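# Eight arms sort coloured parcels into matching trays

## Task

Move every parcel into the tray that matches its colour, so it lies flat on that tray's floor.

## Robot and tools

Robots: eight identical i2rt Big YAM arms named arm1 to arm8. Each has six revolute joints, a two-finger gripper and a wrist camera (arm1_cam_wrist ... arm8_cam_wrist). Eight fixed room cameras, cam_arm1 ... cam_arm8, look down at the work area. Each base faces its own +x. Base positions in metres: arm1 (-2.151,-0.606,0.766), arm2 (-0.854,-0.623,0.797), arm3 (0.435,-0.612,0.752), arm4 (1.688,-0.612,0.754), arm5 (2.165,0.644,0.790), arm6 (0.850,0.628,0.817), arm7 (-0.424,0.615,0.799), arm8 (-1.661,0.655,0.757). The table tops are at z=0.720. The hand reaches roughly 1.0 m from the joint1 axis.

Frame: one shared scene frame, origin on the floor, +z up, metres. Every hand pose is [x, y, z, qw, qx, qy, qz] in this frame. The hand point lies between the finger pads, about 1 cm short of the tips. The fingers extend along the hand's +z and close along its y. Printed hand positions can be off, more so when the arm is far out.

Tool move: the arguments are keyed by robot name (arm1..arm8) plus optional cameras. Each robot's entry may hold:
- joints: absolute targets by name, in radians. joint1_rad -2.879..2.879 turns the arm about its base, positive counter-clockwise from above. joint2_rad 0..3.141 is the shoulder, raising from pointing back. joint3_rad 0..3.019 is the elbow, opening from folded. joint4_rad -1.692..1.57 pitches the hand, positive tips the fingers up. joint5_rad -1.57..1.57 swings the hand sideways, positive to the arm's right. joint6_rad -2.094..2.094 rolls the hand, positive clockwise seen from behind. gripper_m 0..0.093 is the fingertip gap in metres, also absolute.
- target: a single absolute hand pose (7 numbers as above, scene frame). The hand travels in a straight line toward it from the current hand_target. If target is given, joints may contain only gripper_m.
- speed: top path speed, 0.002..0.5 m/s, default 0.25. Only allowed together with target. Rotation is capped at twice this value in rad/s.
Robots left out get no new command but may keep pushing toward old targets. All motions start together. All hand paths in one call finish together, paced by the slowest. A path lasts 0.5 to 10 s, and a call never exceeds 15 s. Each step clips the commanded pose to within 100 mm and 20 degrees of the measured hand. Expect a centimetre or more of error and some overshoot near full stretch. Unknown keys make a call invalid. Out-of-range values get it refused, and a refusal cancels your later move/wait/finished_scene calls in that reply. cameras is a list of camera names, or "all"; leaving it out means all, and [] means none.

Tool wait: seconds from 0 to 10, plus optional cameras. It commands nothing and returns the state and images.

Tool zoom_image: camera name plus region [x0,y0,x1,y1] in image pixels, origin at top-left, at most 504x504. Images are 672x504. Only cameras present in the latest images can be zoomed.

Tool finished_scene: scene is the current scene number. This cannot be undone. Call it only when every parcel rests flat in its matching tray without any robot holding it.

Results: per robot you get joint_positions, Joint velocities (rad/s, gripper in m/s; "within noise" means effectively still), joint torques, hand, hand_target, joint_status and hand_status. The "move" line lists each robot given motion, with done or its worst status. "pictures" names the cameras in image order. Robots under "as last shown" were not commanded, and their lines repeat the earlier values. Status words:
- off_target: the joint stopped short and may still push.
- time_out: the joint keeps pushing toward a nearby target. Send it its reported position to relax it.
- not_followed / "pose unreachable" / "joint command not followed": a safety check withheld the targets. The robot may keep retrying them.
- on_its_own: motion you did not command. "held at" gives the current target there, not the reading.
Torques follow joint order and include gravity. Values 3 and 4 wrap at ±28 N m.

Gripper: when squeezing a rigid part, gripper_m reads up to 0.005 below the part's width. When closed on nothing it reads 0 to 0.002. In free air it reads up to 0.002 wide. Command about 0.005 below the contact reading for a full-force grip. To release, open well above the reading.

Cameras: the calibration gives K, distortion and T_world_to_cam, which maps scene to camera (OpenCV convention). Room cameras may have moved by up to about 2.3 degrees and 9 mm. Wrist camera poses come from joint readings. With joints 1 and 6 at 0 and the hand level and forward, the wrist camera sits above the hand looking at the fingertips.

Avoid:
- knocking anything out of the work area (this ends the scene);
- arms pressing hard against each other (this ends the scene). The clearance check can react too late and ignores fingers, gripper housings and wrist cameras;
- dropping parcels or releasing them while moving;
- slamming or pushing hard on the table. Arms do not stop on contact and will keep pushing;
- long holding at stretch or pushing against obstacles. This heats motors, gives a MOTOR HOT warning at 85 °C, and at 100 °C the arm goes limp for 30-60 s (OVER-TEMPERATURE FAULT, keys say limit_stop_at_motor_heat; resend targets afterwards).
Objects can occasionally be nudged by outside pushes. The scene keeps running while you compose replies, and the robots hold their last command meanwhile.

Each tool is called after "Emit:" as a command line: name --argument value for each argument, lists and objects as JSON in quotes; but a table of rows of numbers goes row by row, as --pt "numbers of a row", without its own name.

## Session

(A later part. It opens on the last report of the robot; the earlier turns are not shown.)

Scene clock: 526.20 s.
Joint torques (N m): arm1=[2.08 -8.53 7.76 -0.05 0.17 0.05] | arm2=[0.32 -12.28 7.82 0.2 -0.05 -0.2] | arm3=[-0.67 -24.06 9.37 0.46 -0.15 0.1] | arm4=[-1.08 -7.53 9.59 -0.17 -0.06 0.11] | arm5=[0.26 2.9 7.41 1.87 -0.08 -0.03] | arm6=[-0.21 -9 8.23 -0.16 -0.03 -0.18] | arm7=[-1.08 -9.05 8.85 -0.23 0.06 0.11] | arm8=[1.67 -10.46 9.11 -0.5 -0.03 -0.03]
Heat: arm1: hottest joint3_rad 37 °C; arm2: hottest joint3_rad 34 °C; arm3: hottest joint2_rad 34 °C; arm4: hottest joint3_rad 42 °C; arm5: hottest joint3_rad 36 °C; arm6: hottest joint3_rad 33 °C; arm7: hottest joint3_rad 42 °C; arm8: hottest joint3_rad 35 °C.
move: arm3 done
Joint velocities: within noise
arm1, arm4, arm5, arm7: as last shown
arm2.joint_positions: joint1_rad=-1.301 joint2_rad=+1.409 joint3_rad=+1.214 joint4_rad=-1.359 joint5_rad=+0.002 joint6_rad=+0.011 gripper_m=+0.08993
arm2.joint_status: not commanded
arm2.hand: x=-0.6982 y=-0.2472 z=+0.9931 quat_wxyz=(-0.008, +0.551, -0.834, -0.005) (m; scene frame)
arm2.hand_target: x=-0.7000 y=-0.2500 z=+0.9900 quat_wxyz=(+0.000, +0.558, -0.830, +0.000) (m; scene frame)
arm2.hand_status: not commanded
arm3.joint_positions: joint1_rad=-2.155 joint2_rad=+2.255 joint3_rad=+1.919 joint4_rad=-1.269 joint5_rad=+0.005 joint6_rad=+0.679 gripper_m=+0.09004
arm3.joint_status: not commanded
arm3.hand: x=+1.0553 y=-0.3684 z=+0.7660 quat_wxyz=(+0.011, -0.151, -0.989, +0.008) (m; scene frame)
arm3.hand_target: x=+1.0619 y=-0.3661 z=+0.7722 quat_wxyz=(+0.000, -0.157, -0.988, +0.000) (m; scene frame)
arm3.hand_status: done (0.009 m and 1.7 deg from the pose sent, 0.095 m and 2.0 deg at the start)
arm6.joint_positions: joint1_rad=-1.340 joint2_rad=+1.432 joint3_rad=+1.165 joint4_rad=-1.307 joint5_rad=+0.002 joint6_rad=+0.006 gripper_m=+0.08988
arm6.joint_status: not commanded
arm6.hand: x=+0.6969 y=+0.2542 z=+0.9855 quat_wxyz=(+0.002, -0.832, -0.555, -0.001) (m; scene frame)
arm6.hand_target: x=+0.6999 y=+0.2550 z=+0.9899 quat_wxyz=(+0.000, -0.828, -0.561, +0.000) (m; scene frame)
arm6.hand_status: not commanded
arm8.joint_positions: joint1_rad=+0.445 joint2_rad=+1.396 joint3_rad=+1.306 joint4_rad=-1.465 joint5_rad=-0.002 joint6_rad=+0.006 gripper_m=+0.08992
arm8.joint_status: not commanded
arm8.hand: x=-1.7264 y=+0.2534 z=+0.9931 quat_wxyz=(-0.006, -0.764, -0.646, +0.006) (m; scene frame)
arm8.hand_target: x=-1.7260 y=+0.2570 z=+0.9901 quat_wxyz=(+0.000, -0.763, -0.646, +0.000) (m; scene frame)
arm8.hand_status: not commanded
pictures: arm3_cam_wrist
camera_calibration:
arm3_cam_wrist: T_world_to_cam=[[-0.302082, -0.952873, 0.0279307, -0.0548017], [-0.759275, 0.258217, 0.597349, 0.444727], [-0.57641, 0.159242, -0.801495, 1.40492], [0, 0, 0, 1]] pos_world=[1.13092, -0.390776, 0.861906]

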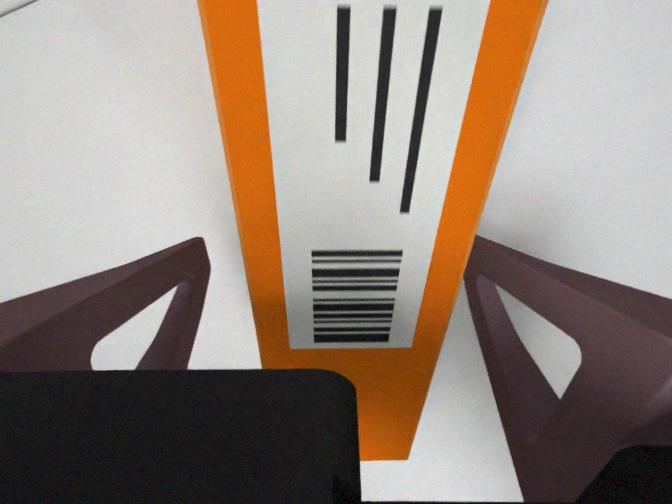

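Emit:
move --arm3 '{"joints":{"gripper_m":0.045}}' --arm6 '{"joints":{"joint1_rad":-0.5}}' --cameras '[]'

Emit:
move --arm3 '{"target":[0.78,-0.475,0.99,0,0.1573,0.9876,0],"speed":0.25}' --cameras '[]'

Emit:
move --arm3 '{"joints":{"joint1_rad":-1.224,"joint6_rad":0}}' --cameras '["cam_arm3"]'

Emit:
move --arm3 '{"target":[0.592,-0.03,0.84,0,0.6088,-0.7934,0],"speed":0.25}' --cameras '["cam_arm3"]'

Scene clock: 541.47 s.
Joint torques (N m): arm1=[1.96 -8.35 7.9 -0.16 0.18 0.07] | arm2=[0.32 -12.28 7.82 0.18 -0.04 -0.2] | arm3=[-0.5 -24.59 9.39 0.55 -0.13 0.09] | arm4=[-1.03 -7.53 9.59 -0.18 -0.06 0.11] | arm5=[-0.38 2.61 7.41 1.78 -0.11 -0.04] | arm6=[-0.03 -9 8.25 -0.14 0.07 -0.16] | arm7=[-0.97 -8.94 8.84 -0.24 0.08 0.11] | arm8=[1.79 -10.46 9.17 -0.47 -0.02 -0.04]
Heat: arm1: hottest joint3_rad 37 °C; arm2: hottest joint3_rad 34 °C; arm3: hottest joint2_rad 33 °C; arm4: hottest joint3_rad 42 °C; arm5: hottest joint3_rad 36 °C; arm6: hottest joint3_rad 34 °C; arm7: hottest joint3_rad 41 °C; arm8: hottest joint3_rad 35 °C.
move: arm3 off_target; arm6 done
Joint velocities: within noise
arm1, arm2, arm4, arm5, arm7, arm8: as last shown
arm3.joint_positions: joint1_rad=-2.155 joint2_rad=+2.255 joint3_rad=+1.919 joint4_rad=-1.269 joint5_rad=+0.005 joint6_rad=+0.679 gripper_m=+0.05877
arm3.joint_status: gripper_m off_target (ended at +0.05880, target +0.04500)
arm3.hand: x=+1.0553 y=-0.3684 z=+0.7660 quat_wxyz=(+0.011, -0.151, -0.988, +0.007) (m; scene frame)
arm3.hand_target: x=+1.0619 y=-0.3661 z=+0.7722 quat_wxyz=(+0.000, -0.157, -0.988, +0.000) (m; scene frame)
arm3.hand_status: not commanded
arm6.joint_positions: joint1_rad=-0.507 joint2_rad=+1.432 joint3_rad=+1.165 joint4_rad=-1.307 joint5_rad=-0.001 joint6_rad=+0.005 gripper_m=+0.08989
arm6.joint_status: all done
arm6.hand: x=+1.0246 y=+0.2633 z=+0.9854 quat_wxyz=(+0.001, -0.535, -0.845, -0.001) (m; scene frame)
arm6.hand_target: x=+1.0263 y=+0.2663 z=+0.9898 quat_wxyz=(+0.000, -0.529, -0.848, +0.000) (m; scene frame)
arm6.hand_status: not commanded
pictures: none
No camera images: "cameras" was empty.

Scene clock: 543.77 s.
Joint torques (N m): arm1=[2.55 -8.41 7.87 -0.06 0.2 0.05] | arm2=[0.32 -12.28 7.8 0.18 -0.05 -0.2] | arm3=[-0.09 -11.81 9.43 -0.17 -0.11 0.15] | arm4=[-1.03 -7.53 9.59 -0.18 -0.06 0.11] | arm5=[0.15 2.96 7.5 1.73 -0.06 -0.06] | arm6=[0.03 -9 8.25 -0.16 0.07 -0.16] | arm7=[-1.2 -9 8.85 -0.27 0.06 0.11] | arm8=[1.79 -10.58 9.18 -0.53 -0.04 -0.05]
Heat: arm1: hottest joint3_rad 37 °C; arm2: hottest joint3_rad 34 °C; arm3: hottest joint2_rad 34 °C; arm4: hottest joint3_rad 42 °C; arm5: hottest joint3_rad 36 °C; arm6: hottest joint3_rad 34 °C; arm7: hottest joint3_rad 40 °C; arm8: hottest joint3_rad 35 °C.
move: arm3 done
Joint velocities: arm1=[0.015 0.005 -0.007 -0.007 0.037 0.154 0] | arm2=[within noise] | arm3=[within noise] | arm4=[within noise] | arm5=[within noise] | arm6=[within noise] | arm7=[within noise] | arm8=[within noise]
arm1, arm2, arm4, arm5, arm6, arm7, arm8: as last shown
arm3.joint_positions: joint1_rad=-2.155 joint2_rad=+1.329 joint3_rad=+1.231 joint4_rad=-1.481 joint5_rad=+0.004 joint6_rad=+0.682 gripper_m=+0.05877
arm3.joint_status: not commanded
arm3.hand: x=+0.7835 y=-0.4764 z=+0.9858 quat_wxyz=(+0.000, -0.152, -0.988, +0.001) (m; scene frame)
arm3.hand_target: x=+0.7800 y=-0.4750 z=+0.9900 quat_wxyz=(+0.000, -0.157, -0.988, +0.000) (m; scene frame)
arm3.hand_status: done (0.006 m and 0.6 deg from the pose sent, 0.371 m and 1.7 deg at the start)
pictures: none
No camera images: "cameras" was empty.

Scene clock: 545.53 s.
Joint torques (N m): arm1=[2.49 -8.7 7.94 -0.02 0.19 0.05] | arm2=[0.32 -12.28 7.8 0.2 -0.05 -0.2] | arm3=[0.21 -11.93 9.42 -0.24 -0.13 -0.2] | arm4=[-1.03 -7.53 9.59 -0.18 -0.06 0.11] | arm5=[0.15 2.73 7.34 1.69 -0.04 -0.07] | arm6=[0.03 -9.05 8.25 -0.17 0.06 -0.16] | arm7=[-1.03 -9 8.83 -0.21 0.06 0.11] | arm8=[2.02 -10.7 9.13 -0.55 -0.02 -0.03]
Heat: arm1: hottest joint3_rad 37 °C; arm2: hottest joint3_rad 34 °C; arm3: hottest joint2_rad 33 °C; arm4: hottest joint3_rad 42 °C; arm5: hottest joint3_rad 36 °C; arm6: hottest joint3_rad 34 °C; arm7: hottest joint3_rad 40 °C; arm8: hottest joint3_rad 35 °C.
move: arm3 done
Joint velocities: within noise
arm1, arm2, arm4, arm5, arm6, arm7, arm8: as last shown
arm3.joint_positions: joint1_rad=-1.236 joint2_rad=+1.329 joint3_rad=+1.231 joint4_rad=-1.481 joint5_rad=+0.004 joint6_rad=+0.016 gripper_m=+0.05885
arm3.joint_status: all done
arm3.hand: x=+0.5371 y=-0.2523 z=+0.9857 quat_wxyz=(-0.002, +0.597, -0.802, +0.003) (m; scene frame)
arm3.hand_target: x=+0.5321 y=-0.2538 z=+0.9899 quat_wxyz=(-0.002, +0.608, -0.794, +0.003) (m; scene frame)
arm3.hand_status: not commanded
pictures: cam_arm3

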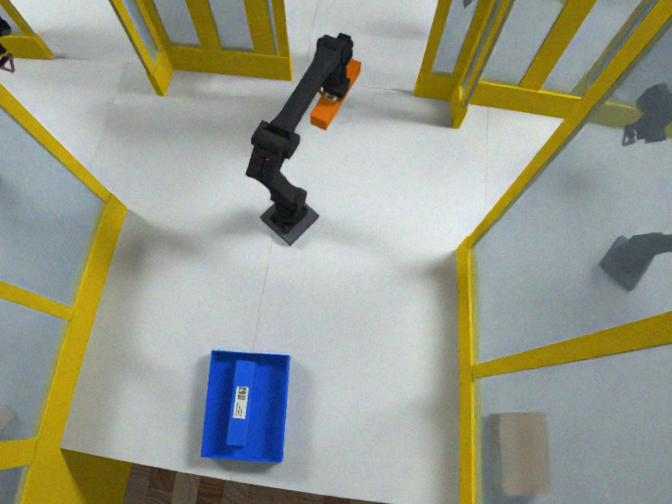

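Scene clock: 547.60 s.
Joint torques (N m): arm1=[2.37 -8.59 7.83 -0.16 0.21 0.06] | arm2=[0.32 -12.28 7.8 0.18 -0.05 -0.2] | arm3=[0.21 -20.95 13.38 -0.02 -0.27 -0.22] | arm4=[-1.08 -7.53 9.61 -0.18 -0.06 0.11] | arm5=[-0.15 3.19 7.54 1.73 -0.11 -0.01] | arm6=[0.03 -8.94 8.25 -0.13 0.06 -0.16] | arm7=[-1.14 -8.88 8.81 -0.24 0.08 0.11] | arm8=[2.02 -10.52 9.1 -0.5 0 -0.05]
Heat: arm1: hottest joint3_rad 36 °C; arm2: hottest joint3_rad 34 °C; arm3: hottest joint2_rad 34 °C; arm4: hottest joint3_rad 42 °C; arm5: hottest joint3_rad 36 °C; arm6: hottest joint3_rad 34 °C; arm7: hottest joint3_rad 40 °C; arm8: hottest joint3_rad 35 °C.
move: arm3 off_target
Joint velocities: within noise
arm1.joint_positions: joint1_rad=-1.538 joint2_rad=+1.372 joint3_rad=+1.266 joint4_rad=-1.441 joint5_rad=+0.004 joint6_rad=+0.204 gripper_m=+0.08989
arm1.joint_status: not commanded
arm1.hand: x=-2.3054 y=-0.9725 z=+0.9982 quat_wxyz=(-0.011, -0.883, -0.469, +0.012) (m; scene frame)
arm1.hand_target: x=-2.3001 y=-0.9698 z=+0.9901 quat_wxyz=(+0.000, -0.882, -0.471, +0.000) (m; scene frame)
arm1.hand_status: not commanded
arm2, arm4, arm5, arm6, arm8: as last shown
arm3.joint_positions: joint1_rad=-1.236 joint2_rad=+1.997 joint3_rad=+1.629 joint4_rad=-1.263 joint5_rad=+0.000 joint6_rad=+0.014 gripper_m=+0.05885
arm3.joint_status: not commanded
arm3.hand: x=+0.5936 y=-0.0526 z=+0.8202 quat_wxyz=(+0.020, +0.597, -0.801, +0.018) (m; scene frame)
arm3.hand_target: x=+0.5916 y=-0.0313 z=+0.8404 quat_wxyz=(+0.000, +0.609, -0.793, +0.000) (m; scene frame)
arm3.hand_status: off_target (0.030 m and 3.5 deg from the pose sent, 0.271 m and 1.8 deg at the start)
arm7.joint_positions: joint1_rad=+2.160 joint2_rad=+1.370 joint3_rad=+1.174 joint4_rad=-1.353 joint5_rad=-0.002 joint6_rad=+0.128 gripper_m=+0.08994
arm7.joint_status: not commanded
arm7.hand: x=-0.4039 y=+1.0066 z=+0.9953 quat_wxyz=(-0.007, +0.641, -0.767, -0.010) (m; scene frame)
arm7.hand_target: x=-0.4001 y=+1.0000 z=+0.9901 quat_wxyz=(+0.000, +0.638, -0.770, +0.000) (m; scene frame)
arm7.hand_status: not commanded
pictures: cam_arm3

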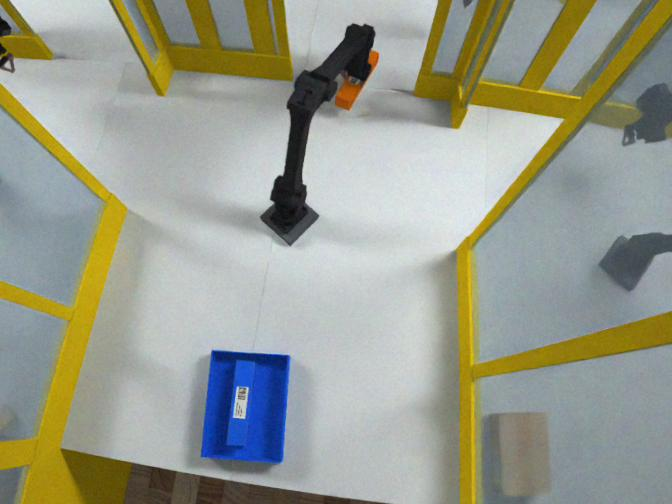

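Emit:
move --arm3 '{"target":[0.592,-0.03,0.772,0,0.6088,-0.7934,0],"speed":0.1}' --cameras '[]'

Emit:
move --arm3 '{"target":[0.592,-0.03,0.759,0,0.6088,-0.7934,0],"speed":0.05}' --cameras '[]'

Emit:
move --arm3 '{"joints":{"gripper_m":0.09}}' --cameras '["arm3_cam_wrist"]'

Emit:
move --arm3 '{"target":[0.525,-0.25,0.99,0,0.6088,-0.7934,0],"speed":0.3}' --cameras '[]'

Emit:
move --arm3 '{"joints":{"joint1_rad":-0.3}}' --arm6 '{"joints":{"joint1_rad":-1.34}}' --cameras '[]'

Scene clock: 558.40 s.
Joint torques (N m): arm1=[2.2 -8.53 7.8 -0.13 0.2 0.04] | arm2=[0.32 -12.28 7.82 0.2 -0.05 -0.2] | arm3=[0.32 -21.83 8.7 0.61 -0.27 -0.22] | arm4=[-1.03 -7.53 9.61 -0.18 -0.06 0.11] | arm5=[-0.44 2.73 7.54 1.91 -0.11 -0.01] | arm6=[-0.03 -8.94 8.25 -0.14 0.07 -0.15] | arm7=[-1.08 -8.76 8.85 -0.2 0.05 0.11] | arm8=[1.61 -10.4 9.13 -0.49 -0.02 -0.05]
Heat: arm1: hottest joint3_rad 36 °C; arm2: hottest joint3_rad 34 °C; arm3: hottest joint2_rad 34 °C; arm4: hottest joint3_rad 42 °C; arm5: hottest joint3_rad 36 °C; arm6: hottest joint3_rad 34 °C; arm7: hottest joint3_rad 40 °C; arm8: hottest joint3_rad 35 °C.
move: arm3 done
Joint velocities: within noise
arm1, arm2, arm6, arm7, arm8: as last shown
arm3.joint_positions: joint1_rad=-1.236 joint2_rad=+2.065 joint3_rad=+1.602 joint4_rad=-1.133 joint5_rad=+0.000 joint6_rad=+0.014 gripper_m=+0.05885
arm3.joint_status: not commanded
arm3.hand: x=+0.5980 y=-0.0376 z=+0.7710 quat_wxyz=(+0.006, +0.598, -0.802, +0.007) (m; scene frame)
arm3.hand_target: x=+0.5920 y=-0.0301 z=+0.7721 quat_wxyz=(+0.000, +0.609, -0.793, +0.000) (m; scene frame)
arm3.hand_status: done (0.010 m and 1.9 deg from the pose sent, 0.053 m and 3.4 deg at the start)
arm4.joint_positions: joint1_rad=+0.914 joint2_rad=+1.293 joint3_rad=+1.215 joint4_rad=-1.479 joint5_rad=+0.013 joint6_rad=+0.010 gripper_m=+0.08992
arm4.joint_status: not commanded
arm4.hand: x=+1.5863 y=-0.2568 z=+0.9892 quat_wxyz=(-0.002, +0.800, -0.600, -0.004) (m; scene frame)
arm4.hand_target: x=+1.5922 y=-0.2596 z=+0.9847 quat_wxyz=(+0.005, +0.794, -0.608, +0.006) (m; scene frame)
arm4.hand_status: not commanded
arm5.joint_positions: joint1_rad=+0.668 joint2_rad=+0.625 joint3_rad=+1.427 joint4_rad=-1.371 joint5_rad=+0.120 joint6_rad=-0.097 gripper_m=+0.09397
arm5.joint_status: not commanded
arm5.hand: x=+1.9466 y=+0.5705 z=+1.3386 quat_wxyz=(+0.020, +0.856, +0.192, -0.479) (m; scene frame)
arm5.hand_target: x=+1.9492 y=+0.5698 z=+1.3511 quat_wxyz=(+0.024, +0.849, +0.193, -0.492) (m; scene frame)
arm5.hand_status: not commanded
pictures: none
No camera images: "cameras" was empty.

Scene clock: 559.37 s.
Joint torques (N m): arm1=[2.2 -8.35 7.88 -0.05 0.19 0.08] | arm2=[0.32 -12.28 7.8 0.18 -0.04 -0.2] | arm3=[0.26 -20.54 8.29 0.68 -0.26 -0.21] | arm4=[-1.08 -7.53 9.61 -0.2 -0.06 0.11] | arm5=[-0.26 2.67 7.3 1.95 -0.12 -0.06] | arm6=[-0.03 -8.94 8.25 -0.16 0.06 -0.16] | arm7=[-0.85 -8.94 8.77 -0.24 0.07 0.11] | arm8=[1.9 -10.29 9.18 -0.53 -0.03 -0.03]
Heat: arm1: hottest joint3_rad 36 °C; arm2: hottest joint3_rad 34 °C; arm3: hottest joint2_rad 34 °C; arm4: hottest joint3_rad 42 °C; arm5: hottest joint3_rad 36 °C; arm6: hottest joint3_rad 34 °C; arm7: hottest joint3_rad 40 °C; arm8: hottest joint3_rad 35 °C.
move: arm3 off_target
Joint velocities: within noise
arm1, arm2, arm4, arm5, arm6, arm7, arm8: as last shown
arm3.joint_positions: joint1_rad=-1.236 joint2_rad=+2.069 joint3_rad=+1.595 joint4_rad=-1.108 joint5_rad=+0.000 joint6_rad=+0.014 gripper_m=+0.05885
arm3.joint_status: not commanded
arm3.hand: x=+0.5987 y=-0.0350 z=+0.7663 quat_wxyz=(+0.000, +0.598, -0.802, +0.003) (m; scene frame)
arm3.hand_target: x=+0.5920 y=-0.0302 z=+0.7591 quat_wxyz=(+0.000, +0.609, -0.793, +0.000) (m; scene frame)
arm3.hand_status: off_target (0.011 m and 1.6 deg from the pose sent, 0.015 m and 1.9 deg at the start)
pictures: none
No camera images: "cameras" was empty.

Scene clock: 560.00 s.
Joint torques (N m): arm1=[2.02 -8.29 7.84 -0.25 0.18 0.07] | arm2=[0.32 -12.28 7.8 0.18 -0.05 -0.2] | arm3=[0.21 -20.48 8.28 0.64 -0.25 -0.21] | arm4=[-1.08 -7.53 9.59 -0.18 -0.06 0.11] | arm5=[-0.21 3.25 7.35 1.83 -0.09 -0.01] | arm6=[0.03 -9 8.24 -0.16 0.07 -0.16] | arm7=[-1.14 -8.94 8.85 -0.28 0.06 0.11] | arm8=[2.08 -10.23 9.2 -0.46 -0.03 -0.03]
Heat: arm1: hottest joint3_rad 36 °C; arm2: hottest joint3_rad 34 °C; arm3: hottest joint2_rad 35 °C; arm4: hottest joint3_rad 42 °C; arm5: hottest joint3_rad 36 °C; arm6: hottest joint3_rad 34 °C; arm7: hottest joint3_rad 40 °C; arm8: hottest joint3_rad 35 °C.
move: arm3 done
Joint velocities: within noise
arm1, arm2, arm4, arm5, arm6, arm7, arm8: as last shown
arm3.joint_positions: joint1_rad=-1.236 joint2_rad=+2.069 joint3_rad=+1.595 joint4_rad=-1.105 joint5_rad=+0.000 joint6_rad=+0.014 gripper_m=+0.08988
arm3.joint_status: all done
arm3.hand: x=+0.5988 y=-0.0344 z=+0.7663 quat_wxyz=(+0.000, +0.598, -0.802, +0.002) (m; scene frame)
arm3.hand_target: x=+0.5920 y=-0.0302 z=+0.7592 quat_wxyz=(+0.000, +0.609, -0.793, +0.000) (m; scene frame)
arm3.hand_status: not commanded
pictures: arm3_cam_wrist
camera_calibration:
arm3_cam_wrist: T_world_to_cam=[[0.957004, -0.289775, 0.0131772, -0.594279], [-0.242752, -0.775185, 0.583232, -0.322335], [-0.158791, -0.561354, -0.812199, 0.822177], [0, 0, 0, 1]] pos_world=[0.621034, 0.0394554, 0.863598]

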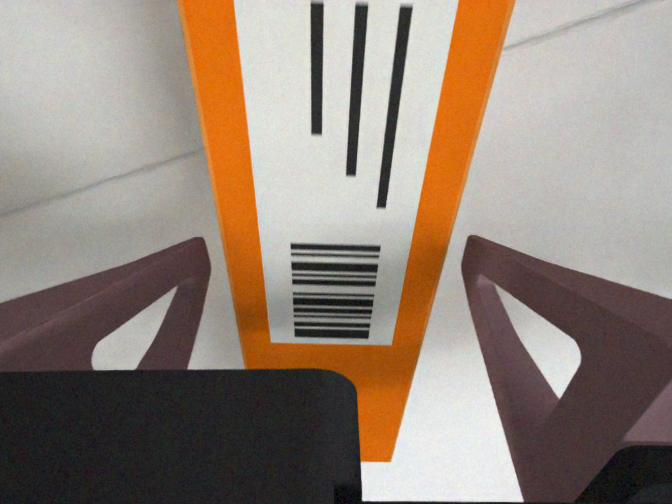

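Scene clock: 561.90 s.
Joint torques (N m): arm1=[2.26 -8.53 7.8 -0.03 0.21 0.03] | arm2=[0.32 -12.28 7.82 0.18 -0.04 -0.2] | arm3=[0.56 -11.16 9.62 -0.24 -0.26 -0.03] | arm4=[-1.08 -7.53 9.59 -0.18 -0.06 0.11] | arm5=[-0.26 3.08 7.36 1.72 -0.08 -0.03] | arm6=[-0.03 -9 8.25 -0.17 0.07 -0.16] | arm7=[-1.2 -8.94 8.8 -0.27 0.05 0.11] | arm8=[1.85 -10.58 9.18 -0.57 -0.01 -0.04]
Heat: arm1: hottest joint3_rad 36 °C; arm2: hottest joint3_rad 34 °C; arm3: hottest joint2_rad 34 °C; arm4: hottest joint3_rad 42 °C; arm5: hottest joint3_rad 36 °C; arm6: hottest joint3_rad 34 °C; arm7: hottest joint3_rad 40 °C; arm8: hottest joint3_rad 35 °C.
move: arm3 done
Joint velocities: within noise
arm1, arm4, arm5, arm6, arm7: as last shown
arm2.joint_positions: joint1_rad=-1.301 joint2_rad=+1.409 joint3_rad=+1.214 joint4_rad=-1.359 joint5_rad=+0.002 joint6_rad=+0.011 gripper_m=+0.08993
arm2.joint_status: not commanded
arm2.hand: x=-0.6982 y=-0.2472 z=+0.9931 quat_wxyz=(-0.008, +0.551, -0.834, -0.005) (m; scene frame)
arm2.hand_target: x=-0.7000 y=-0.2500 z=+0.9900 quat_wxyz=(+0.000, +0.558, -0.830, +0.000) (m; scene frame)
arm2.hand_status: not commanded
arm3.joint_positions: joint1_rad=-1.221 joint2_rad=+1.328 joint3_rad=+1.233 joint4_rad=-1.481 joint5_rad=+0.000 joint6_rad=+0.014 gripper_m=+0.08996
arm3.joint_status: not commanded
arm3.hand: x=+0.5313 y=-0.2503 z=+0.9864 quat_wxyz=(-0.002, +0.604, -0.797, +0.001) (m; scene frame)
arm3.hand_target: x=+0.5250 y=-0.2501 z=+0.9898 quat_wxyz=(+0.000, +0.609, -0.793, +0.000) (m; scene frame)
arm3.hand_status: done (0.007 m and 0.8 deg from the pose sent, 0.319 m and 1.6 deg at the start)
arm8.joint_positions: joint1_rad=+0.445 joint2_rad=+1.396 joint3_rad=+1.306 joint4_rad=-1.465 joint5_rad=-0.002 joint6_rad=+0.006 gripper_m=+0.08992
arm8.joint_status: not commanded
arm8.hand: x=-1.7264 y=+0.2534 z=+0.9931 quat_wxyz=(-0.006, -0.764, -0.646, +0.006) (m; scene frame)
arm8.hand_target: x=-1.7260 y=+0.2570 z=+0.9901 quat_wxyz=(+0.000, -0.763, -0.646, +0.000) (m; scene frame)
arm8.hand_status: not commanded
pictures: none
No camera images: "cameras" was empty.

Scene clock: 563.43 s.
Joint torques (N m): arm1=[2.2 -8.41 7.83 -0.02 0.17 0.05] | arm2=[0.32 -12.28 7.82 0.2 -0.05 -0.2] | arm3=[0.26 -11.52 9.65 -0.24 -0.17 -0.02] | arm4=[-1.08 -7.53 9.61 -0.18 -0.06 0.11] | arm5=[-0.44 2.78 7.5 1.76 -0.12 -0.05] | arm6=[-1.08 -8.94 8.25 -0.16 0.01 -0.16] | arm7=[-1.03 -8.94 8.84 -0.25 0.07 0.11] | arm8=[2.08 -10.58 9.13 -0.44 -0.04 -0.03]
Heat: arm1: hottest joint3_rad 36 °C; arm2: hottest joint3_rad 34 °C; arm3: hottest joint2_rad 34 °C; arm4: hottest joint3_rad 42 °C; arm5: hottest joint3_rad 36 °C; arm6: hottest joint3_rad 34 °C; arm7: hottest joint3_rad 40 °C; arm8: hottest joint3_rad 35 °C.
move: arm3 done; arm6 done
Joint velocities: within noise
arm1, arm2, arm4, arm5, arm7, arm8: as last shown
arm3.joint_positions: joint1_rad=-0.312 joint2_rad=+1.328 joint3_rad=+1.233 joint4_rad=-1.481 joint5_rad=-0.003 joint6_rad=+0.014 gripper_m=+0.08997
arm3.joint_status: all done
arm3.hand: x=+0.2072 y=-0.3136 z=+0.9842 quat_wxyz=(-0.002, +0.892, -0.451, +0.003) (m; scene frame)
arm3.hand_target: x=+0.2044 y=-0.3176 z=+0.9876 quat_wxyz=(+0.000, +0.895, -0.447, +0.004) (m; scene frame)
arm3.hand_status: not commanded
arm6.joint_positions: joint1_rad=-1.333 joint2_rad=+1.432 joint3_rad=+1.165 joint4_rad=-1.307 joint5_rad=+0.000 joint6_rad=+0.005 gripper_m=+0.08989
arm6.joint_status: all done
arm6.hand: x=+0.6998 y=+0.2530 z=+0.9855 quat_wxyz=(+0.001, -0.829, -0.559, -0.001) (m; scene frame)
arm6.hand_target: x=+0.6981 y=+0.2558 z=+0.9899 quat_wxyz=(+0.000, -0.829, -0.559, +0.000) (m; scene frame)
arm6.hand_status: not commanded
pictures: none
No camera images: "cameras" was empty.

Emit:
move --arm6 '{"target":[0.606,-0.010,0.885,0,0.8018,0.5976,0],"speed":0.3}' --cameras '["arm6_cam_wrist"]'

Scene clock: 571.27 s.
Joint torques (N m): arm1=[2.14 -8.59 7.86 -0.05 0.2 0.09] | arm2=[0.32 -12.28 7.82 0.18 -0.05 -0.21] | arm3=[0.26 -11.63 9.65 -0.24 -0.18 -0.03] | arm4=[-1.08 -7.53 9.61 -0.18 -0.06 0.11] | arm5=[0.03 3.25 7.39 1.78 -0.08 -0.01] | arm6=[0.15 -16.97 12.67 -0.27 0 -0.18] | arm7=[-1.08 -9 8.81 -0.17 0.06 0.11] | arm8=[2.08 -10.58 9.14 -0.57 -0.01 -0.05]
Heat: arm1: hottest joint3_rad 36 °C; arm2: hottest joint3_rad 34 °C; arm3: hottest joint2_rad 34 °C; arm4: hottest joint3_rad 42 °C; arm5: hottest joint3_rad 36 °C; arm6: hottest joint3_rad 34 °C; arm7: hottest joint3_rad 39 °C; arm8: hottest joint3_rad 35 °C.
move: arm6 off_target
Joint velocities: within noise
arm1, arm2, arm3, arm4, arm5, arm7, arm8: as last shown
arm6.joint_positions: joint1_rad=-1.328 joint2_rad=+2.219 joint3_rad=+1.979 joint4_rad=-1.365 joint5_rad=+0.000 joint6_rad=-0.066 gripper_m=+0.08989
arm6.joint_status: not commanded
arm6.hand: x=+0.6055 y=+0.0074 z=+0.8724 quat_wxyz=(+0.009, -0.807, -0.590, -0.014) (m; scene frame)
arm6.hand_target: x=+0.6063 y=-0.0091 z=+0.8852 quat_wxyz=(+0.000, -0.802, -0.597, +0.000) (m; scene frame)
arm6.hand_status: off_target (0.021 m and 2.2 deg from the pose sent, 0.297 m and 5.5 deg at the start)
pictures: arm6_cam_wrist
camera_calibration:
arm6_cam_wrist: T_world_to_cam=[[-0.95473, 0.297431, 0.00497778, 0.570106], [0.240414, 0.76164, 0.601751, -0.670336], [0.175188, 0.575707, -0.798668, 0.71075], [0, 0, 0, 1]] pos_world=[0.580941, -0.0681961, 0.968191]

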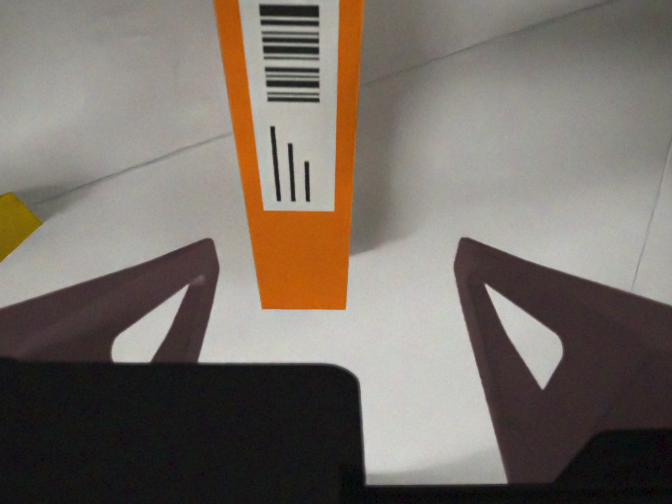

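Emit:
move --arm6 '{"target":[0.622,-0.028,0.885,0,0.8018,0.5976,0],"speed":0.3}' --cameras '["arm6_cam_wrist"]'

Emit:
move --arm6 '{"target":[0.622,-0.026,0.773,0,0.8018,0.5976,0],"speed":0.2}' --cameras '["arm6_cam_wrist"]'

Scene clock: 581.53 s.
Joint torques (N m): arm1=[2.14 -8.29 7.77 -0.08 0.19 0.07] | arm2=[0.32 -12.28 7.82 0.2 -0.04 -0.2] | arm3=[0.26 -11.58 9.69 -0.25 -0.18 -0.03] | arm4=[-1.03 -7.53 9.61 -0.18 -0.06 0.11] | arm5=[-0.32 3.25 7.51 1.73 -0.09 -0.04] | arm6=[-0.32 -17.2 12.78 -0.18 0.01 0] | arm7=[-1.2 -9 8.79 -0.23 0.06 0.11] | arm8=[1.9 -10.52 9.09 -0.5 -0.01 -0.04]
Heat: arm1: hottest joint3_rad 36 °C; arm2: hottest joint3_rad 34 °C; arm3: hottest joint3_rad 34 °C; arm4: hottest joint3_rad 42 °C; arm5: hottest joint3_rad 36 °C; arm6: hottest joint3_rad 36 °C; arm7: hottest joint3_rad 39 °C; arm8: hottest joint3_rad 35 °C.
move: arm6 off_target
Joint velocities: within noise
arm1, arm2, arm3, arm4, arm5, arm7, arm8: as last shown
arm6.joint_positions: joint1_rad=-1.290 joint2_rad=+2.254 joint3_rad=+2.044 joint4_rad=-1.393 joint5_rad=+0.000 joint6_rad=-0.054 gripper_m=+0.08989
arm6.joint_status: not commanded
arm6.hand: x=+0.6251 y=-0.0123 z=+0.8730 quat_wxyz=(+0.009, -0.800, -0.600, -0.013) (m; scene frame)
arm6.hand_target: x=+0.6224 y=-0.0272 z=+0.8854 quat_wxyz=(-0.001, -0.802, -0.598, +0.001) (m; scene frame)
arm6.hand_status: off_target (0.020 m and 1.9 deg from the pose sent, 0.041 m and 2.2 deg at the start)
pictures: arm6_cam_wrist
camera_calibration:
arm6_cam_wrist: T_world_to_cam=[[-0.962017, 0.272942, 0.00501081, 0.598893], [0.220957, 0.767747, 0.601451, -0.64788], [0.160314, 0.579713, -0.798894, 0.728693], [0, 0, 0, 1]] pos_world=[0.602479, -0.0884886, 0.968816]

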